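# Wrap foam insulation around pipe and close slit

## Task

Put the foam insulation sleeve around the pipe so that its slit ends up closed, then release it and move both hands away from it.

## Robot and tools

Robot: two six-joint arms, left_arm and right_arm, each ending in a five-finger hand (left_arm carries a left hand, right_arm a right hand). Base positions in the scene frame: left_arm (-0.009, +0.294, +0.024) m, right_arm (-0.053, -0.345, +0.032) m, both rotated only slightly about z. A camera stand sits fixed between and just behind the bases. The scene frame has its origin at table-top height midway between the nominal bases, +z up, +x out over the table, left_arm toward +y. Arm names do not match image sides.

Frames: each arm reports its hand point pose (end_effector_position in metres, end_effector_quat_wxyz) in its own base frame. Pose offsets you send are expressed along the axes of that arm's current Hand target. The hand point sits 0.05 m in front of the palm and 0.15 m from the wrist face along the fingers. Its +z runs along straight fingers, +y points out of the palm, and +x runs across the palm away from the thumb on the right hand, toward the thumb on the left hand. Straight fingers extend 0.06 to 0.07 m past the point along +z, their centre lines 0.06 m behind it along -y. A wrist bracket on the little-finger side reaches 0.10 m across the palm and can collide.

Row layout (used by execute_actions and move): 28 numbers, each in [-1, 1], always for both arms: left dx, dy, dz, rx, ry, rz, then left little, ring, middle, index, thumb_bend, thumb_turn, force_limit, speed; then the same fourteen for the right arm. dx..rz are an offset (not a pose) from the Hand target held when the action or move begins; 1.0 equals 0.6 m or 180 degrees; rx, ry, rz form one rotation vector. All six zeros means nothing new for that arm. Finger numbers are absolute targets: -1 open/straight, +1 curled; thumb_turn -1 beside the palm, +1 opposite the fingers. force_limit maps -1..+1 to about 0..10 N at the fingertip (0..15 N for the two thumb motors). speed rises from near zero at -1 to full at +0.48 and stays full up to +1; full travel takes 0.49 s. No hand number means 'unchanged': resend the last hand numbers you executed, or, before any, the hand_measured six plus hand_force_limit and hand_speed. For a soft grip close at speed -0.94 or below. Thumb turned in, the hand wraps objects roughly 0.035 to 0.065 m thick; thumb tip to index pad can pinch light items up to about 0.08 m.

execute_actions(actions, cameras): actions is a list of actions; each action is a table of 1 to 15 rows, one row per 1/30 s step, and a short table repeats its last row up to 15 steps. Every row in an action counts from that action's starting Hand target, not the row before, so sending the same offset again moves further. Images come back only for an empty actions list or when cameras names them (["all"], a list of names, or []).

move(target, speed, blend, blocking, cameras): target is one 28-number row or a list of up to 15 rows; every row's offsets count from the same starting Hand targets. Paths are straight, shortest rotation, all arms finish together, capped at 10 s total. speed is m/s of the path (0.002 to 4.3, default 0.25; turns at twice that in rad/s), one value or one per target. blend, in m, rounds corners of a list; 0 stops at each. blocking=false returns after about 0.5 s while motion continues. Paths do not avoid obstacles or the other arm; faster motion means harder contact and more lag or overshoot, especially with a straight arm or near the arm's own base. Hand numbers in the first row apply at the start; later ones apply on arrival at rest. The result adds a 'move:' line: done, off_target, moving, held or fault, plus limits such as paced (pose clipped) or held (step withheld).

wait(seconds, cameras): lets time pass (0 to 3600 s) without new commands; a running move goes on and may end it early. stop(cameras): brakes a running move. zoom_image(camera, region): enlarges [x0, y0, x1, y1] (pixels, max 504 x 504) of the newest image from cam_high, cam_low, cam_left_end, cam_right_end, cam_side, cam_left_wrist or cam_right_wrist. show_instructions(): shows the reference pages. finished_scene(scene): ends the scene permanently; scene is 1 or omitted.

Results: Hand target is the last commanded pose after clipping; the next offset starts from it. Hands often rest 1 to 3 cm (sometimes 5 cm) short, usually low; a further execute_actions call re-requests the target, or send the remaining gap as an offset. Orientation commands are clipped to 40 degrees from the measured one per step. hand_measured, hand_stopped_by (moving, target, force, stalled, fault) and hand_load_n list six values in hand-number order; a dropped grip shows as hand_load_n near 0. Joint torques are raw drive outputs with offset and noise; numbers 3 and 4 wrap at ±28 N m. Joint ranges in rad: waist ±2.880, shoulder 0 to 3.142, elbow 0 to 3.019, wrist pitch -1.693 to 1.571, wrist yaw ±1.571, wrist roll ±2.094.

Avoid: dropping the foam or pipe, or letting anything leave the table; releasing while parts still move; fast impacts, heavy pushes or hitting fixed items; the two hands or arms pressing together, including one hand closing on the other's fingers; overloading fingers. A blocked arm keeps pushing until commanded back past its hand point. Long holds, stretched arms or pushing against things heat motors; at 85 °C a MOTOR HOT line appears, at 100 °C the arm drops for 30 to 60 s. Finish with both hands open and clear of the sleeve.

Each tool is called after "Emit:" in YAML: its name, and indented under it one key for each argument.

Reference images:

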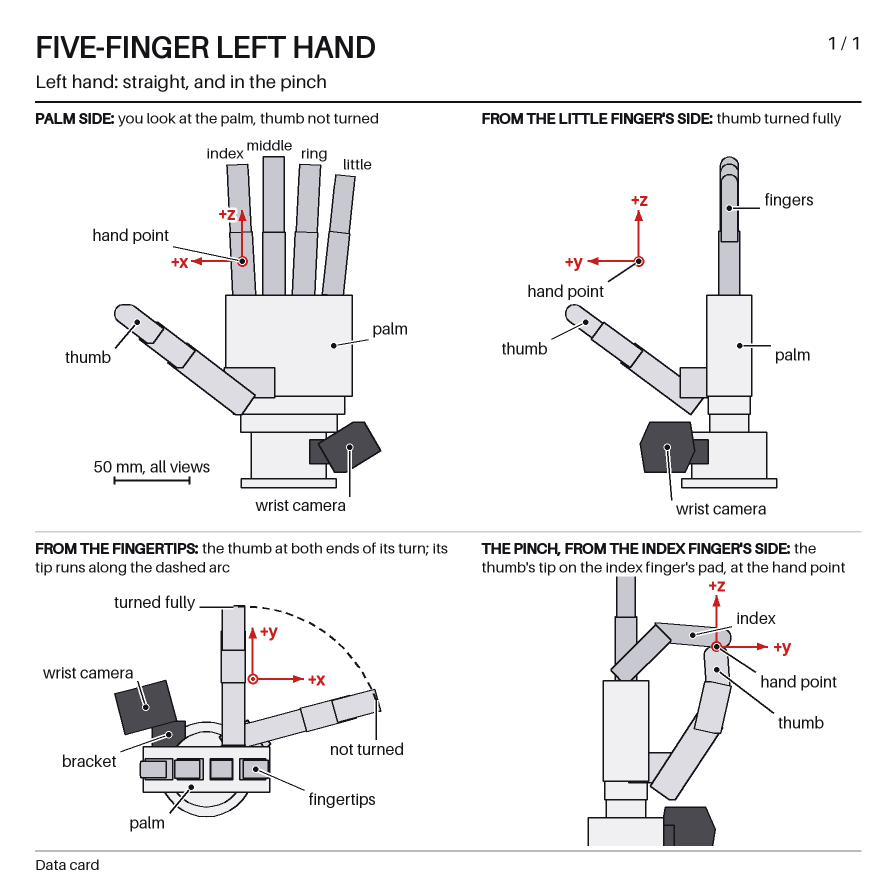

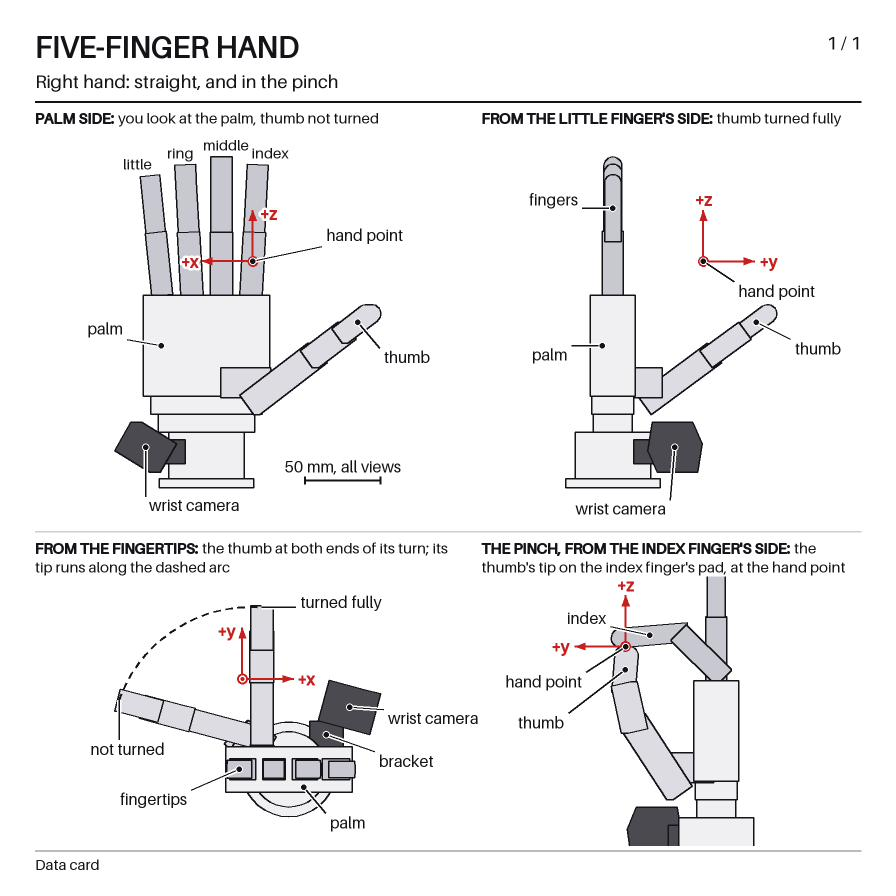

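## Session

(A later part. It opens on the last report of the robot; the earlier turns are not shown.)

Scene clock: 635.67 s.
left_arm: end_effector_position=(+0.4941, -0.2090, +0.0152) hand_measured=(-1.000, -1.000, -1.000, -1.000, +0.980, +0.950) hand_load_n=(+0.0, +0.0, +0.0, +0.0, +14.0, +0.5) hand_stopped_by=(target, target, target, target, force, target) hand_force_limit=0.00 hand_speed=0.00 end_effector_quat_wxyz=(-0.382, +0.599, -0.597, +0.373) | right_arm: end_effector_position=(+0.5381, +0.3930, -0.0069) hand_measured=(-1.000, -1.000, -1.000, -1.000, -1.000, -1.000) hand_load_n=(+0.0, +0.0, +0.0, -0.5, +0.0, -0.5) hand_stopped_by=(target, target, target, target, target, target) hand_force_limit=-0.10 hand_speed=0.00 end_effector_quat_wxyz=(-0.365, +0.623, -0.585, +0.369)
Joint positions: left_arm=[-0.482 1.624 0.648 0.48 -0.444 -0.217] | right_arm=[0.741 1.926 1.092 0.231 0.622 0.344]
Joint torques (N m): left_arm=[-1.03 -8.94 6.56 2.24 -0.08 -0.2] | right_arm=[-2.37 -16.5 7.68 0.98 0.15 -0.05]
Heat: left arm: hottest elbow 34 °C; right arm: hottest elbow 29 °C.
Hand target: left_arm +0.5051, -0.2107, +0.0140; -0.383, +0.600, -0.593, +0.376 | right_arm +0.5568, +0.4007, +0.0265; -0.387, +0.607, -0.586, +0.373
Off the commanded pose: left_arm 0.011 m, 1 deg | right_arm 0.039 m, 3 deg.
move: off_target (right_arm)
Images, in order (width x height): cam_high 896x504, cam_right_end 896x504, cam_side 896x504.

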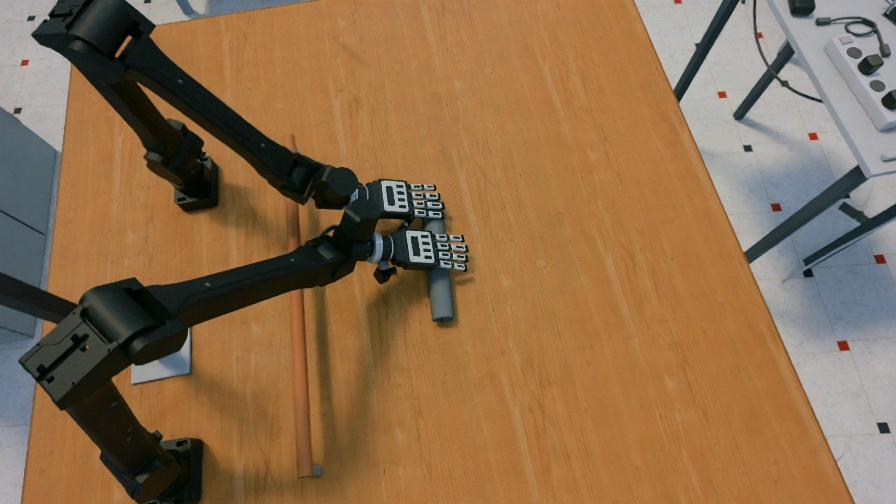

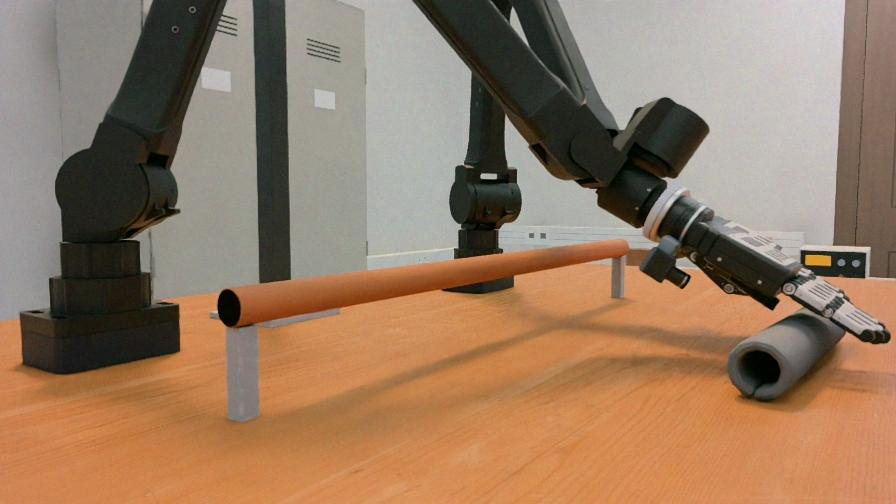

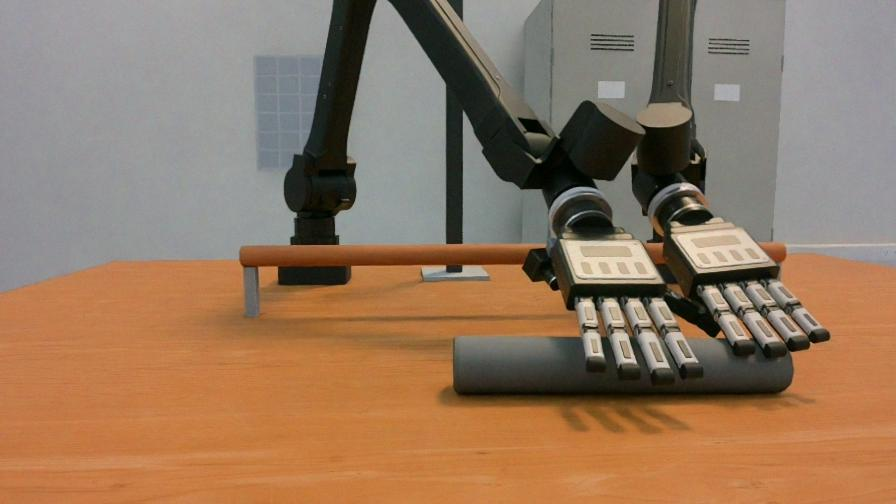

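Emit:
move:
  target: [0,0,0,0,0,0,-1,-1,-1,-1,1,0.95,0,0,0.1499,0.0325,0.009,0,0,0,-1,-1,-1,-1,-1,-1,-0.1,0]
  speed: 0.08
  cameras: ["cam_side","cam_high","cam_right_end"]

Emit:
zoom_image:
  camera: "cam_right_end"
  region: [700, 320, 820, 420]

Scene clock: 637.77 s.
left_arm: end_effector_position=(+0.4942, -0.2091, +0.0152) hand_measured=(-1.000, -1.000, -1.000, -1.000, +0.980, +0.950) hand_load_n=(+0.0, +0.0, +0.0, +0.0, +14.0, +0.5) hand_stopped_by=(target, target, target, target, force, target) hand_force_limit=0.00 hand_speed=0.00 end_effector_quat_wxyz=(-0.382, +0.599, -0.597, +0.373) | right_arm: end_effector_position=(+0.5466, +0.3103, -0.0168) hand_measured=(-1.000, -1.000, -1.000, -1.000, -1.000, -1.000) hand_load_n=(+0.0, +0.0, -0.5, +0.0, +0.0, +0.0) hand_stopped_by=(target, target, target, target, target, target) hand_force_limit=-0.10 hand_speed=0.00 end_effector_quat_wxyz=(-0.368, +0.620, -0.589, +0.366)
Joint positions: left_arm=[-0.482 1.624 0.649 0.48 -0.444 -0.217] | right_arm=[0.603 1.87 0.939 0.376 0.504 0.267]
Joint torques (N m): left_arm=[-1.2 -8.88 6.53 2.28 -0.08 -0.2] | right_arm=[-2.02 -15.21 4.96 2.1 0.11 0]
Heat: left arm: hottest elbow 34 °C; right arm: hottest elbow 29 °C.
Hand target: left_arm +0.5052, -0.2107, +0.0140; -0.383, +0.600, -0.593, +0.376 | right_arm +0.5566, +0.3106, +0.0063; -0.387, +0.607, -0.586, +0.373
Off the commanded pose: left_arm 0.011 m, 1 deg | right_arm 0.025 m, 3 deg.
move: off_target (right_arm)
Images, in order (width x height): cam_high 896x504, cam_right_end 896x504, cam_side 896x504.

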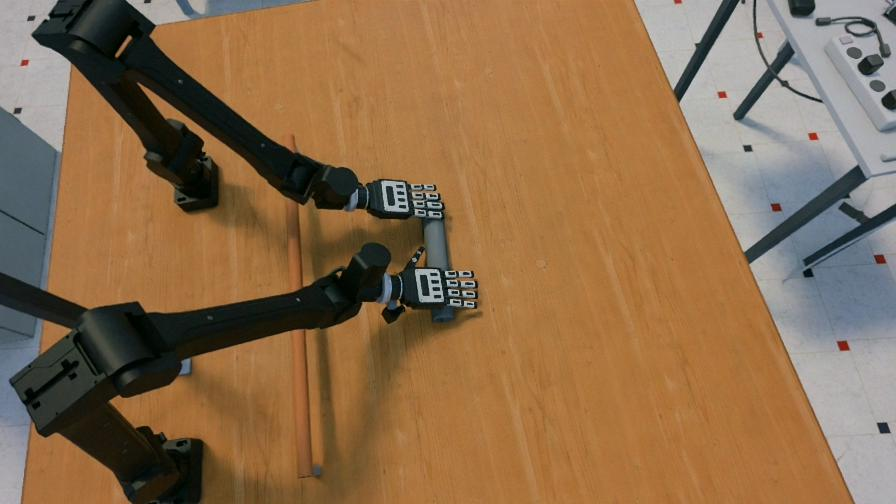

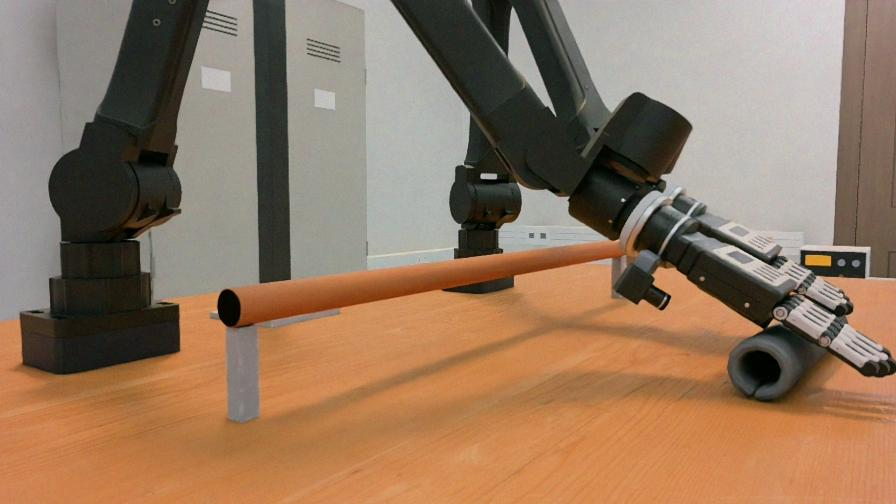

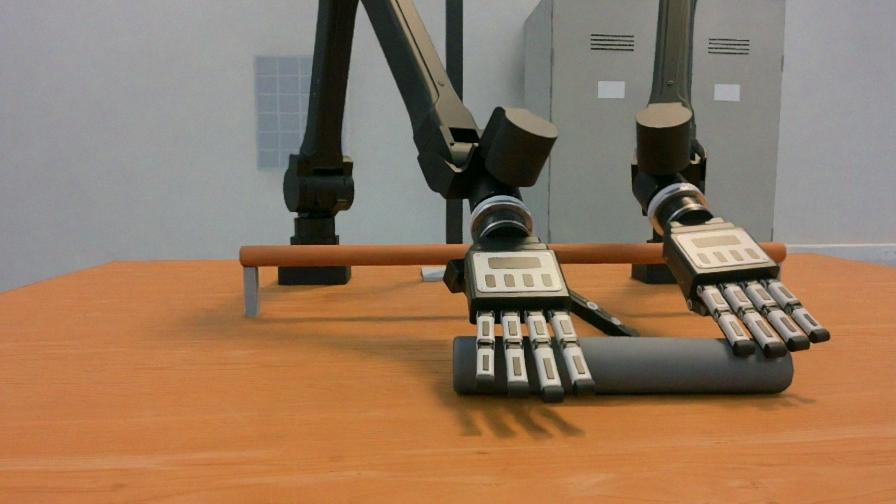

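Scaled by 4.200.

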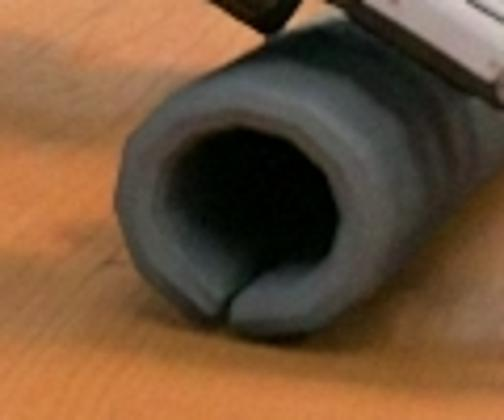

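Emit:
move:
  target: [0,0,0,0,0,0,-1,-1,-1,-1,1,0.95,0,0,0,-0.1868,-0.0872,0,0,0,-1,-1,-1,-1,-1,-1,-0.1,0]
  speed: 0.15
  cameras: ["cam_high"]

Scene clock: 639.57 s.
left_arm: end_effector_position=(+0.4942, -0.2091, +0.0152) hand_measured=(-1.000, -1.000, -1.000, -1.000, +0.980, +0.950) hand_load_n=(+0.0, +0.0, +0.0, +0.0, +14.0, +0.5) hand_stopped_by=(target, target, target, target, force, target) hand_force_limit=0.00 hand_speed=0.00 end_effector_quat_wxyz=(-0.382, +0.599, -0.597, +0.373) | right_arm: end_effector_position=(+0.5421, +0.3073, +0.1024) hand_measured=(-1.000, -1.000, -1.000, -1.000, -1.000, -1.000) hand_load_n=(+0.0, +0.0, +0.0, +0.0, +0.0, +0.0) hand_stopped_by=(target, target, target, target, target, target) hand_force_limit=-0.10 hand_speed=0.00 end_effector_quat_wxyz=(-0.370, +0.619, -0.587, +0.367)
Joint positions: left_arm=[-0.482 1.624 0.649 0.48 -0.444 -0.217] | right_arm=[0.603 1.62 1.002 0.07 0.503 0.264]
Joint torques (N m): left_arm=[-1.08 -8.94 6.5 2.26 -0.08 -0.2] | right_arm=[-2.14 -13.27 8.88 0.83 0.11 0]
Heat: left arm: hottest elbow 33 °C; right arm: hottest elbow 29 °C.
Hand target: left_arm +0.5052, -0.2107, +0.0140; -0.383, +0.600, -0.593, +0.376 | right_arm +0.5567, +0.3106, +0.1302; -0.387, +0.607, -0.586, +0.373
Off the commanded pose: left_arm 0.011 m, 1 deg | right_arm 0.031 m, 2 deg.
move: off_target (right_arm)

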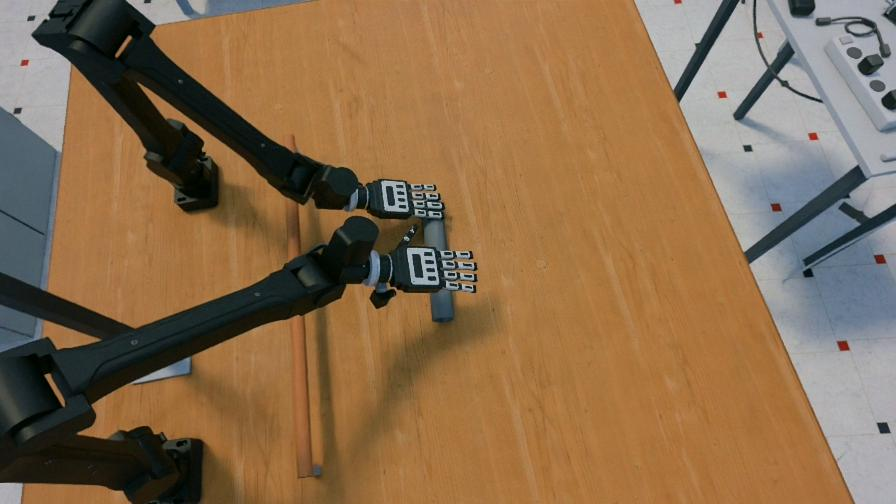

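Emit:
move:
  target: [0,0,0,0,0,0,-1,-1,-1,-1,1,0.95,0,0,-0.1163,0.0037,0.0319,-0.0722,0,0,0,0,0,0,-1,1,-0.1,0]
  speed: 0.1
  cameras: ["cam_high","cam_side","cam_right_end","cam_right_wrist"]

Scene clock: 641.73 s.
left_arm: end_effector_position=(+0.4942, -0.2091, +0.0152) hand_measured=(-1.000, -1.000, -1.000, -1.000, +0.980, +0.950) hand_load_n=(+0.0, +0.0, +0.0, +0.0, +14.5, +0.5) hand_stopped_by=(target, target, target, target, force, target) hand_force_limit=0.00 hand_speed=0.00 end_effector_quat_wxyz=(-0.382, +0.599, -0.597, +0.373) | right_arm: end_effector_position=(+0.5621, +0.3640, +0.1051) hand_measured=(+0.000, +0.000, +0.000, +0.000, -1.000, +1.000) hand_load_n=(+0.0, +0.0, +0.0, +0.0, +0.0, +0.0) hand_stopped_by=(target, target, target, target, target, target) hand_force_limit=-0.10 hand_speed=0.00 end_effector_quat_wxyz=(-0.300, +0.651, -0.626, +0.306)
Joint positions: left_arm=[-0.482 1.624 0.649 0.48 -0.444 -0.217] | right_arm=[0.639 1.767 1.332 -0.354 0.473 0.401]
Joint torques (N m): left_arm=[-1.14 -9.11 6.5 2.28 -0.09 -0.22] | right_arm=[-0.73 -13.51 9.44 0.59 0.15 0.14]
Heat: left arm: hottest elbow 33 °C; right arm: hottest elbow 29 °C.
Hand target: left_arm +0.5052, -0.2107, +0.0140; -0.383, +0.600, -0.593, +0.376 | right_arm +0.5704, +0.3810, +0.1199; -0.316, +0.647, -0.624, +0.304
Off the commanded pose: left_arm 0.011 m, 1 deg | right_arm 0.024 m, 2 deg.
move: off_target (right_arm)
Images, in order (width x height): cam_high 896x504, cam_right_end 896x504, cam_side 896x504, cam_right_wrist 672x504.

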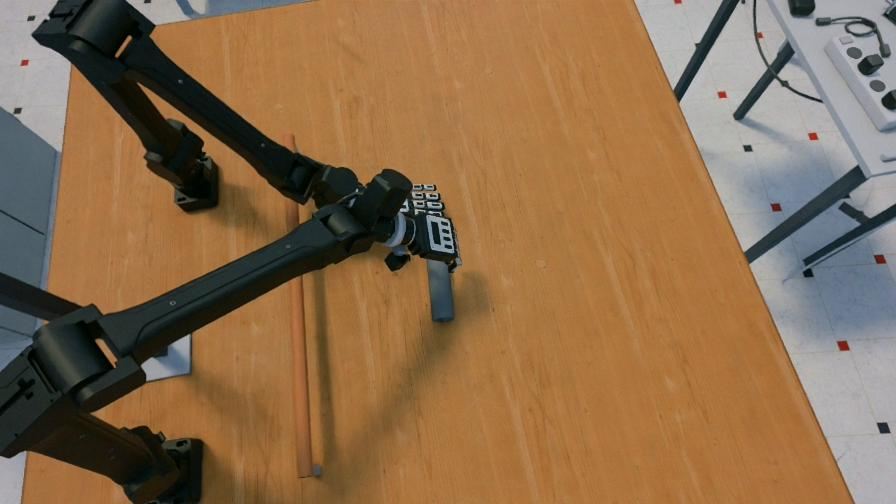

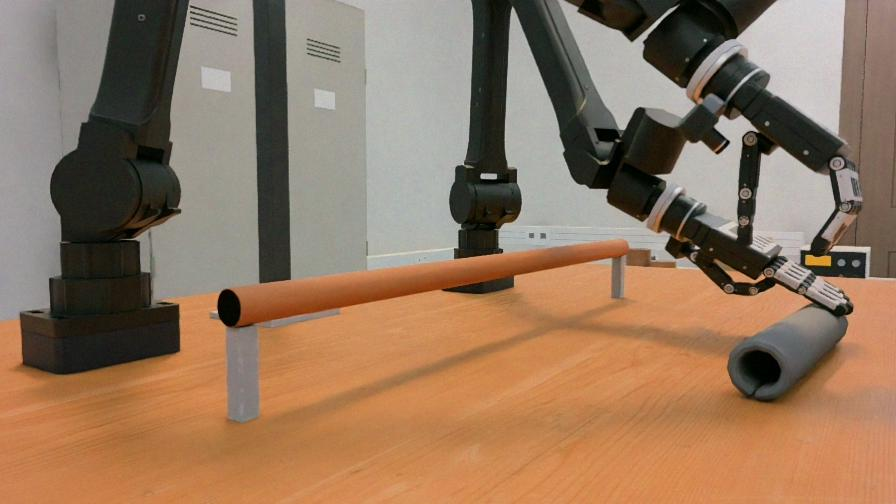

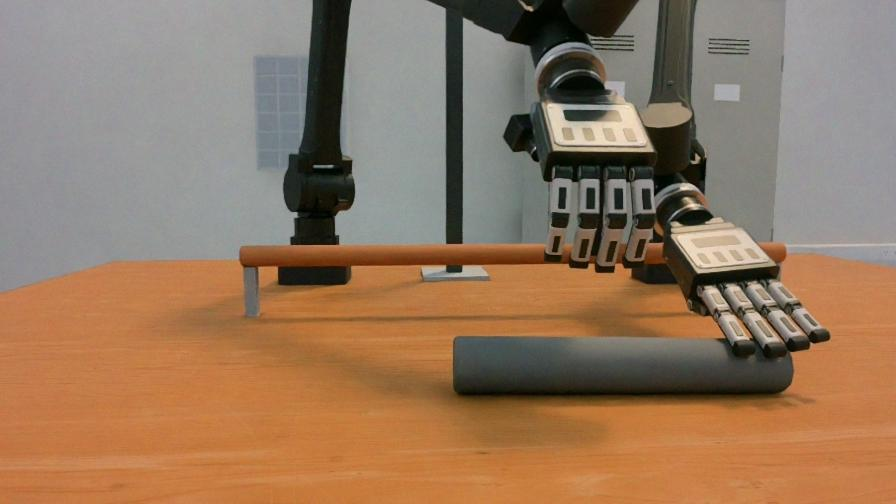

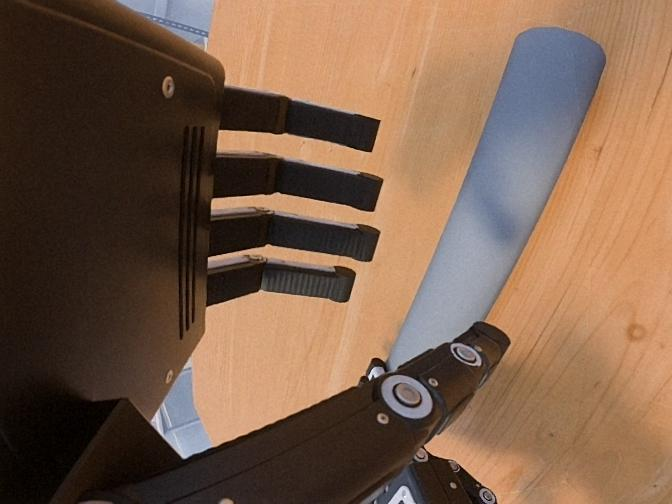

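Emit:
move:
  target: [0,0,0,0,0,0,-1,-1,-1,-1,1,0.95,0,0,-0.0198,0.0885,0.0765,0,0,0,0,0,0,0,-1,1,-0.1,0]
  speed: 0.08
  cameras: ["cam_high","cam_side","cam_right_end"]

Scene clock: 643.63 s.
left_arm: end_effector_position=(+0.4942, -0.2091, +0.0152) hand_measured=(-1.000, -1.000, -1.000, -1.000, +0.980, +0.950) hand_load_n=(+0.0, +0.0, +0.0, +0.0, +14.0, +0.5) hand_stopped_by=(target, target, target, target, force, target) hand_force_limit=0.00 hand_speed=0.00 end_effector_quat_wxyz=(-0.382, +0.599, -0.597, +0.373) | right_arm: end_effector_position=(+0.5724, +0.3815, +0.0469) hand_measured=(+0.000, +0.000, +0.000, +0.000, -1.000, +1.000) hand_load_n=(+0.0, +0.0, +0.0, +0.0, +0.0, +0.0) hand_stopped_by=(target, target, target, target, target, target) hand_force_limit=-0.10 hand_speed=0.00 end_effector_quat_wxyz=(-0.304, +0.650, -0.626, +0.305)
Joint positions: left_arm=[-0.482 1.624 0.649 0.48 -0.444 -0.217] | right_arm=[0.651 1.88 1.323 -0.231 0.477 0.412]
Joint torques (N m): left_arm=[-1.49 -9.17 6.57 2.3 -0.08 -0.2] | right_arm=[-0.21 -14.62 6.9 1.84 0.36 0.09]
Heat: left arm: hottest elbow 33 °C; right arm: hottest elbow 29 °C.
Hand target: left_arm +0.5052, -0.2107, +0.0140; -0.383, +0.600, -0.593, +0.376 | right_arm +0.5735, +0.3930, +0.0499; -0.316, +0.647, -0.624, +0.304
Off the commanded pose: left_arm 0.011 m, 1 deg | right_arm 0.012 m, 1 deg.
move: off_target (right_arm)
Images, in order (width x height): cam_high 896x504, cam_right_end 896x504, cam_side 896x504.

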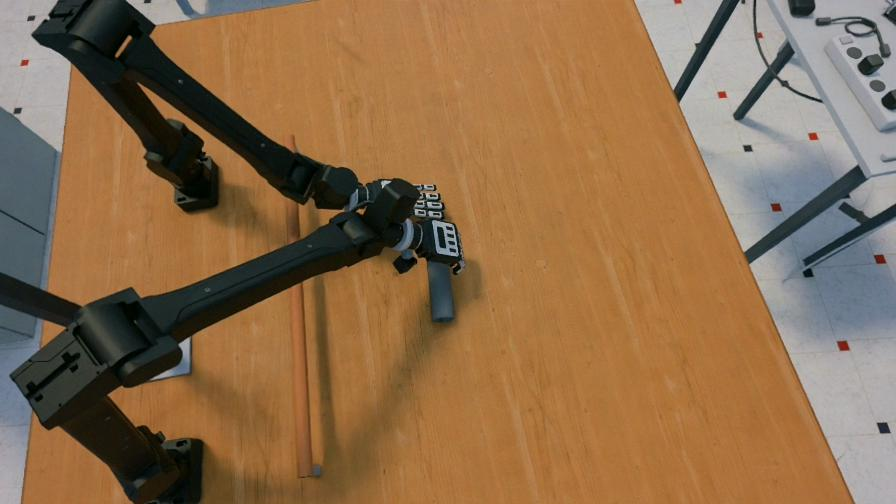

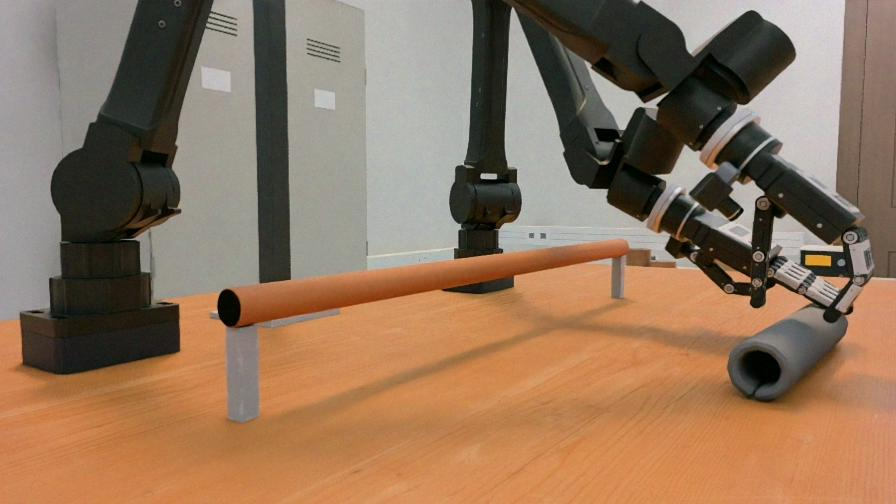

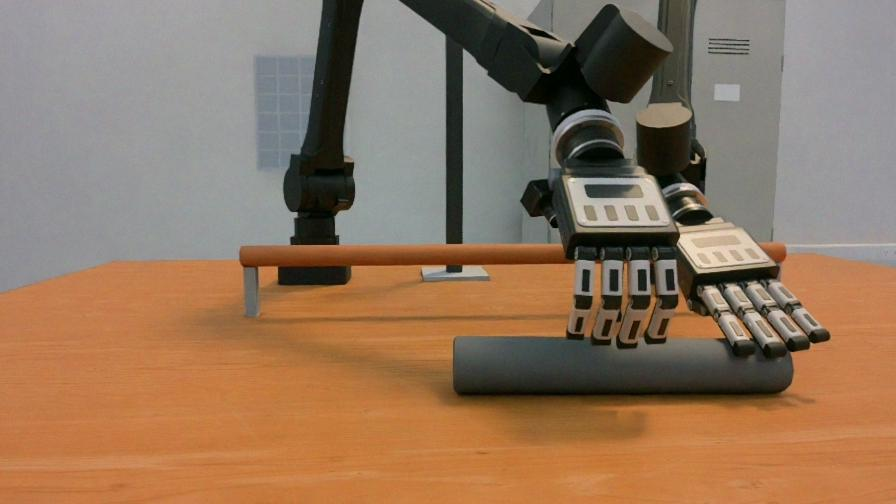

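Emit:
move:
  target: [0,0,0,0,0,0,-1,-1,-1,-1,1,0.95,0,0,0.008,0.0513,0.0293,0,0,0,0,0,0,0,-1,1,-0.1,0]
  speed: 0.06
  cameras: ["cam_high","cam_side","cam_right_end","cam_right_wrist"]

Emit:
zoom_image:
  camera: "cam_right_end"
  region: [700, 200, 896, 420]

Scene clock: 644.97 s.
left_arm: end_effector_position=(+0.4941, -0.2093, +0.0149) hand_measured=(-1.000, -1.000, -1.000, -1.000, +0.980, +0.950) hand_load_n=(+0.0, +0.0, +0.0, +0.0, +14.0, +0.5) hand_stopped_by=(target, target, target, target, force, target) hand_force_limit=0.00 hand_speed=0.00 end_effector_quat_wxyz=(-0.382, +0.598, -0.598, +0.373) | right_arm: end_effector_position=(+0.5684, +0.3784, +0.0155) hand_measured=(+0.000, +0.000, +0.000, +0.000, -1.000, +1.000) hand_load_n=(+0.0, +0.0, +0.0, +0.0, +0.0, +0.0) hand_stopped_by=(target, target, target, target, target, target) hand_force_limit=-0.10 hand_speed=0.00 end_effector_quat_wxyz=(-0.307, +0.649, -0.626, +0.305)
Joint positions: left_arm=[-0.482 1.625 0.649 0.48 -0.443 -0.217] | right_arm=[0.651 1.913 1.274 -0.142 0.477 0.412]
Joint torques (N m): left_arm=[-0.97 -9.11 6.49 2.3 -0.11 -0.2] | right_arm=[-0.26 -14.45 6.17 1.73 0.33 0.1]
Heat: left arm: hottest elbow 33 °C; right arm: hottest elbow 29 °C.
Hand target: left_arm +0.5052, -0.2108, +0.0140; -0.383, +0.600, -0.593, +0.376 | right_arm +0.5686, +0.3881, +0.0149; -0.316, +0.647, -0.624, +0.304
Off the commanded pose: left_arm 0.011 m, 1 deg | right_arm 0.010 m, 1 deg.
move: done
Images, in order (width x height): cam_high 896x504, cam_right_end 896x504, cam_side 896x504, cam_right_wrist 672x504.

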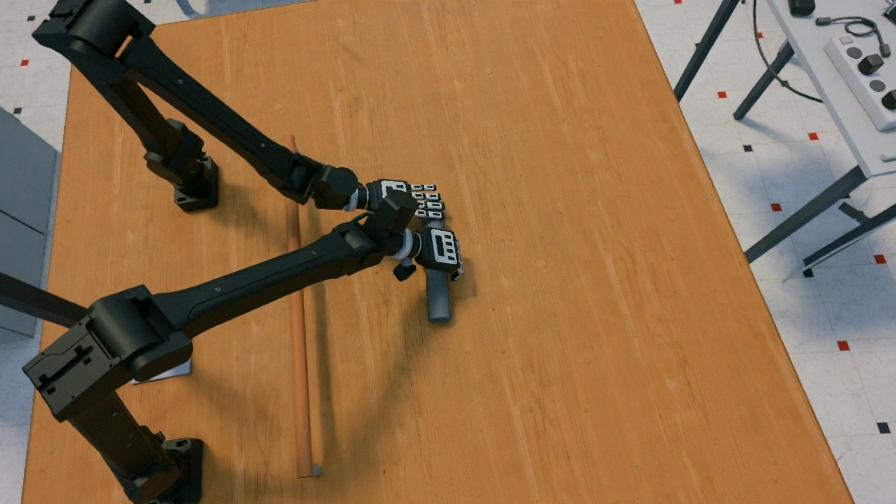

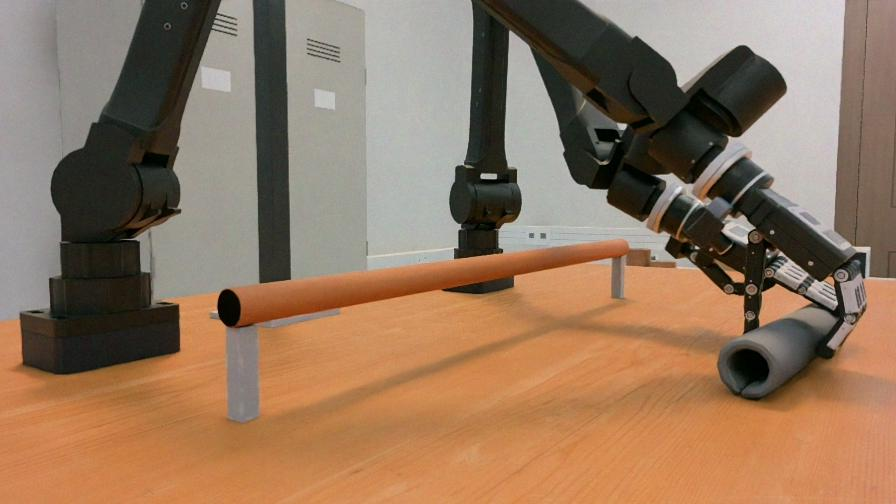

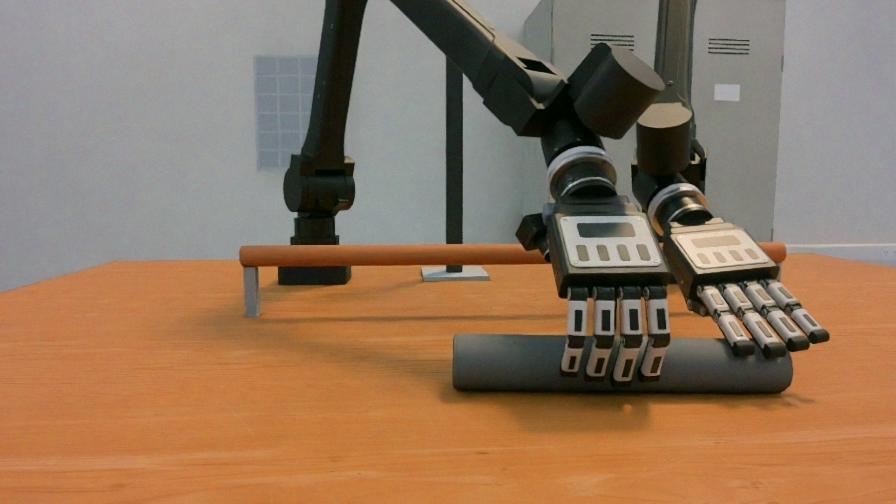

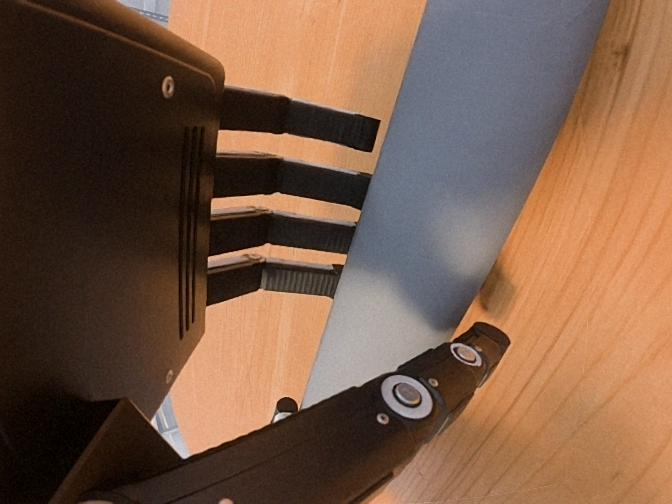

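Scaled by 2.291.

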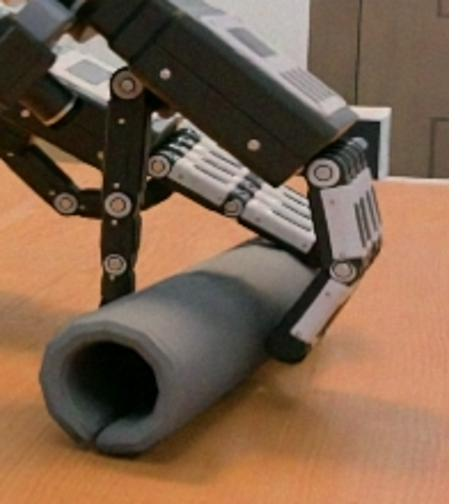

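Emit:
move:
  target: [0,0,0,0,0,0,-1,-1,-1,-1,1,0.95,0,0,0.0005,-0.0098,0.012,0,0,0,0,0,0,0,-1,1,-0.1,0]
  speed: 0.05
  cameras: ["cam_high","cam_right_end","cam_right_wrist"]

Emit:
zoom_image:
  camera: "cam_right_end"
  region: [700, 200, 896, 420]

Scene clock: 646.07 s.
left_arm: end_effector_position=(+0.4941, -0.2093, +0.0149) hand_measured=(-1.000, -1.000, -1.000, -1.000, +0.980, +0.950) hand_load_n=(+0.0, +0.0, -0.5, +0.0, +14.5, +0.5) hand_stopped_by=(target, target, target, target, force, target) hand_force_limit=0.00 hand_speed=0.00 end_effector_quat_wxyz=(-0.382, +0.598, -0.598, +0.373) | right_arm: end_effector_position=(+0.5668, +0.3776, +0.0058) hand_measured=(+0.000, +0.000, +0.000, +0.000, -1.000, +1.000) hand_load_n=(+0.0, +0.0, +0.0, +0.0, +0.0, +0.0) hand_stopped_by=(target, target, target, target, target, target) hand_force_limit=-0.10 hand_speed=0.00 end_effector_quat_wxyz=(-0.301, +0.652, -0.626, +0.303)
Joint positions: left_arm=[-0.482 1.625 0.649 0.48 -0.443 -0.217] | right_arm=[0.651 1.928 1.274 -0.142 0.475 0.412]
Joint torques (N m): left_arm=[-1.26 -9.11 6.52 2.28 -0.12 -0.21] | right_arm=[-1.44 -14.92 7.65 1.54 0.16 0.03]
Heat: left arm: hottest elbow 33 °C; right arm: hottest elbow 29 °C.
Hand target: left_arm +0.5052, -0.2108, +0.0140; -0.383, +0.600, -0.593, +0.376 | right_arm +0.5779, +0.3881, +0.0151; -0.316, +0.647, -0.624, +0.304
Off the commanded pose: left_arm 0.011 m, 1 deg | right_arm 0.018 m, 2 deg.
move: off_target (right_arm)

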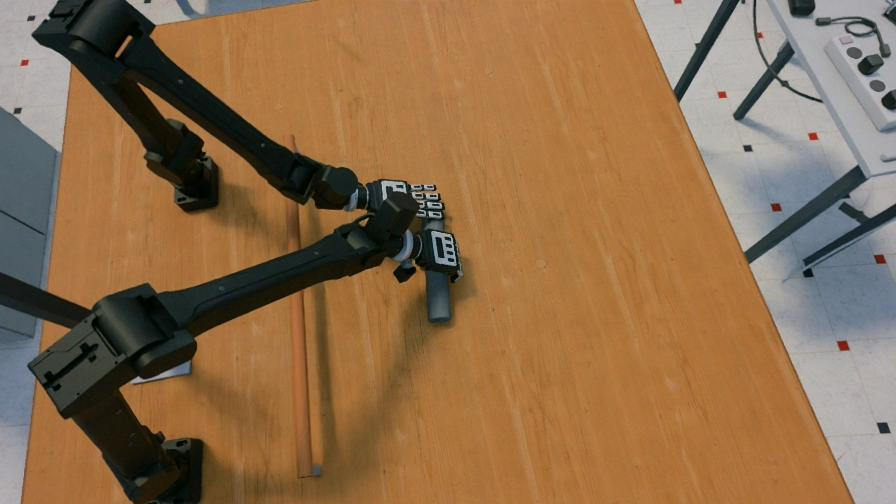

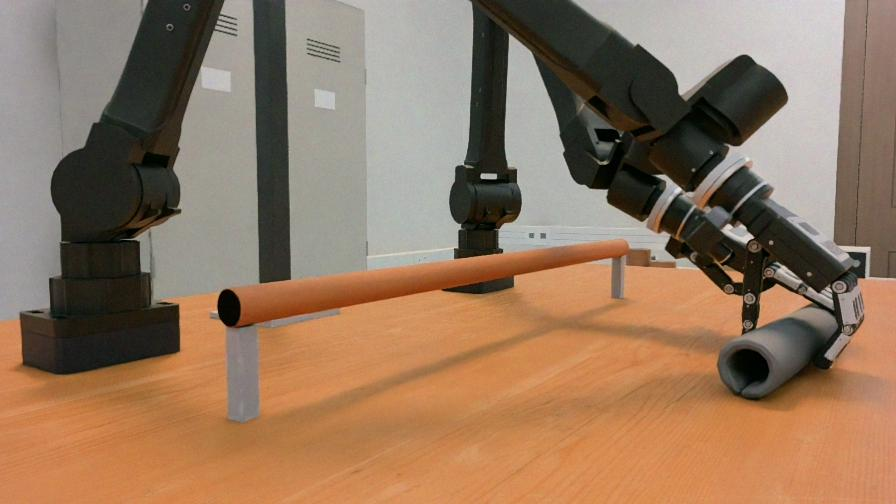

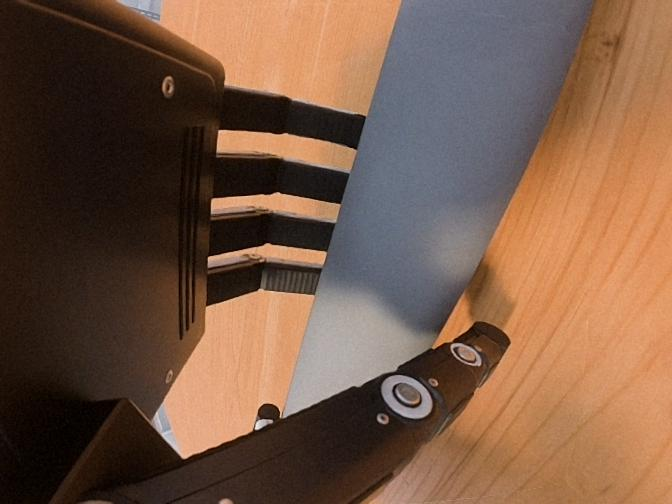

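Scaled by 2.291.

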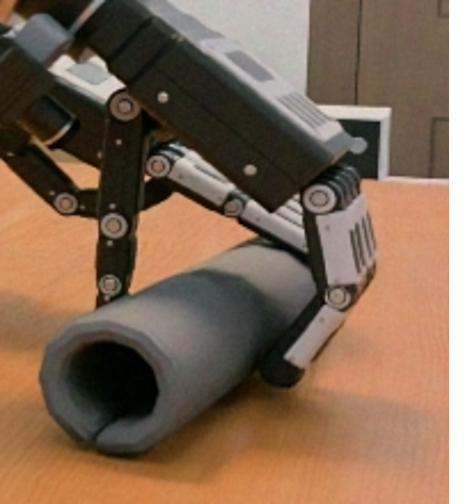

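Emit:
move:
  target: [0,0,0,0,0,0,-1,-1,-1,-1,1,0.95,0,0,0.0003,0.0135,0.0232,0,0,0,0,0,0,0,-1,1,-0.1,0]
  speed: 0.05
  cameras: ["cam_high","cam_right_end","cam_right_wrist"]

Emit:
zoom_image:
  camera: "cam_right_end"
  region: [700, 200, 896, 420]

Scene clock: 646.97 s.
left_arm: end_effector_position=(+0.4941, -0.2093, +0.0149) hand_measured=(-1.000, -1.000, -1.000, -1.000, +0.980, +0.950) hand_load_n=(+0.0, +0.0, +0.0, +0.0, +14.0, +0.5) hand_stopped_by=(target, target, target, target, force, target) hand_force_limit=0.00 hand_speed=0.00 end_effector_quat_wxyz=(-0.382, +0.598, -0.598, +0.373) | right_arm: end_effector_position=(+0.5699, +0.3805, -0.0006) hand_measured=(+0.000, +0.000, +0.000, +0.000, -1.000, +1.000) hand_load_n=(+0.0, -0.5, -1.5, +0.0, +0.0, +0.0) hand_stopped_by=(target, target, target, target, target, target) hand_force_limit=-0.10 hand_speed=0.00 end_effector_quat_wxyz=(-0.305, +0.651, -0.625, +0.303)
Joint positions: left_arm=[-0.482 1.625 0.649 0.48 -0.443 -0.217] | right_arm=[0.651 1.944 1.275 -0.116 0.472 0.41]
Joint torques (N m): left_arm=[-1.38 -8.88 6.54 2.28 -0.13 -0.22] | right_arm=[-1.49 -13.39 7.94 1.7 0.09 -0.02]
Heat: left arm: hottest elbow 33 °C; right arm: hottest elbow 29 °C.
Hand target: left_arm +0.5052, -0.2108, +0.0140; -0.383, +0.600, -0.593, +0.376 | right_arm +0.5838, +0.3882, +0.0002; -0.316, +0.647, -0.624, +0.304
Off the commanded pose: left_arm 0.011 m, 1 deg | right_arm 0.016 m, 1 deg.
move: off_target (right_arm)

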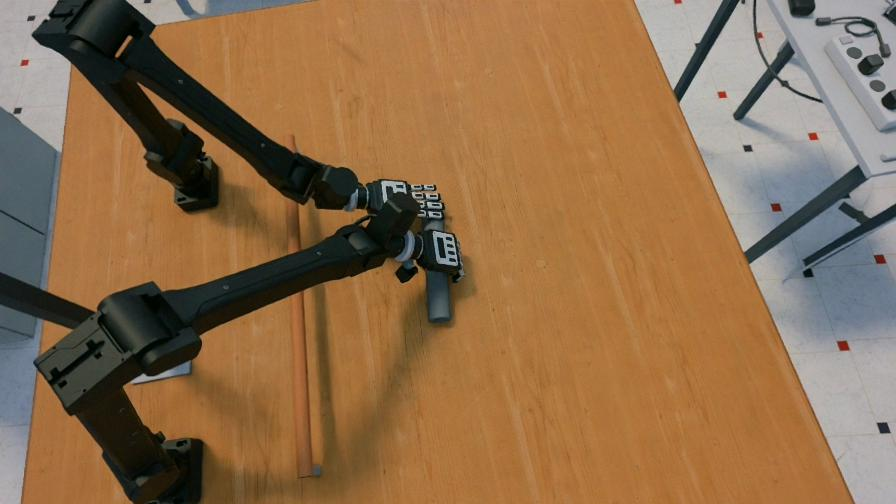

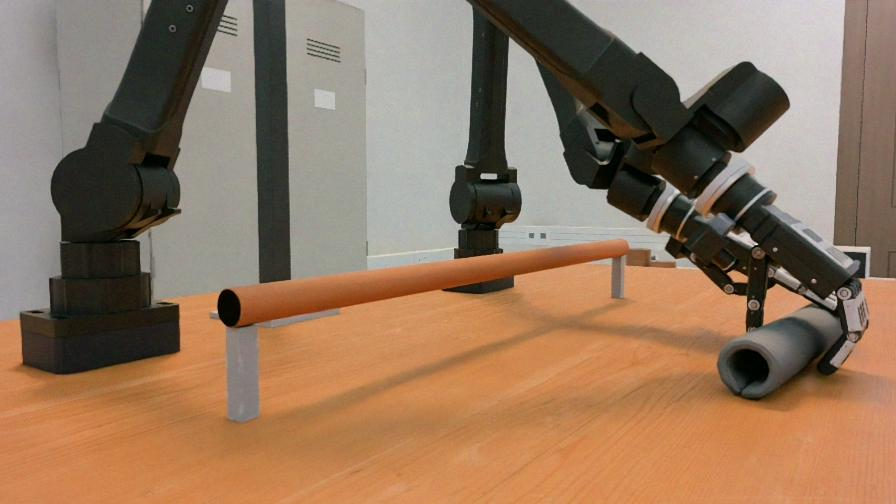

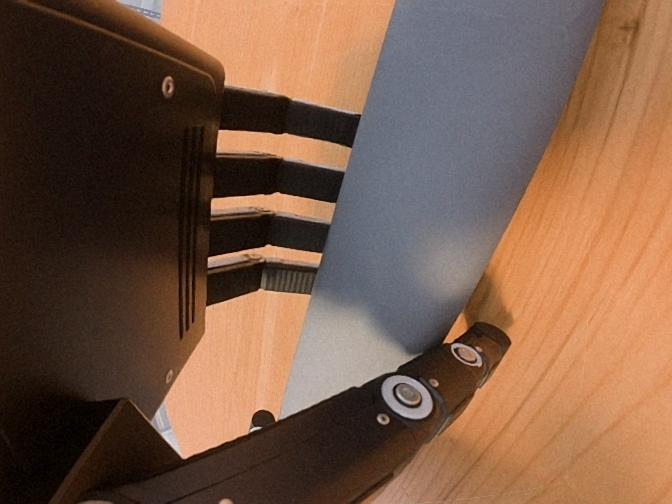

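Scaled by 2.291.

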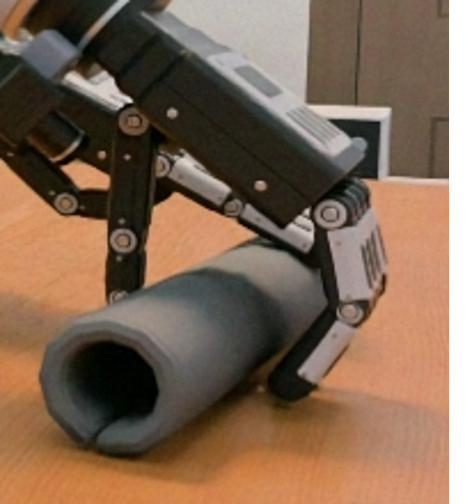

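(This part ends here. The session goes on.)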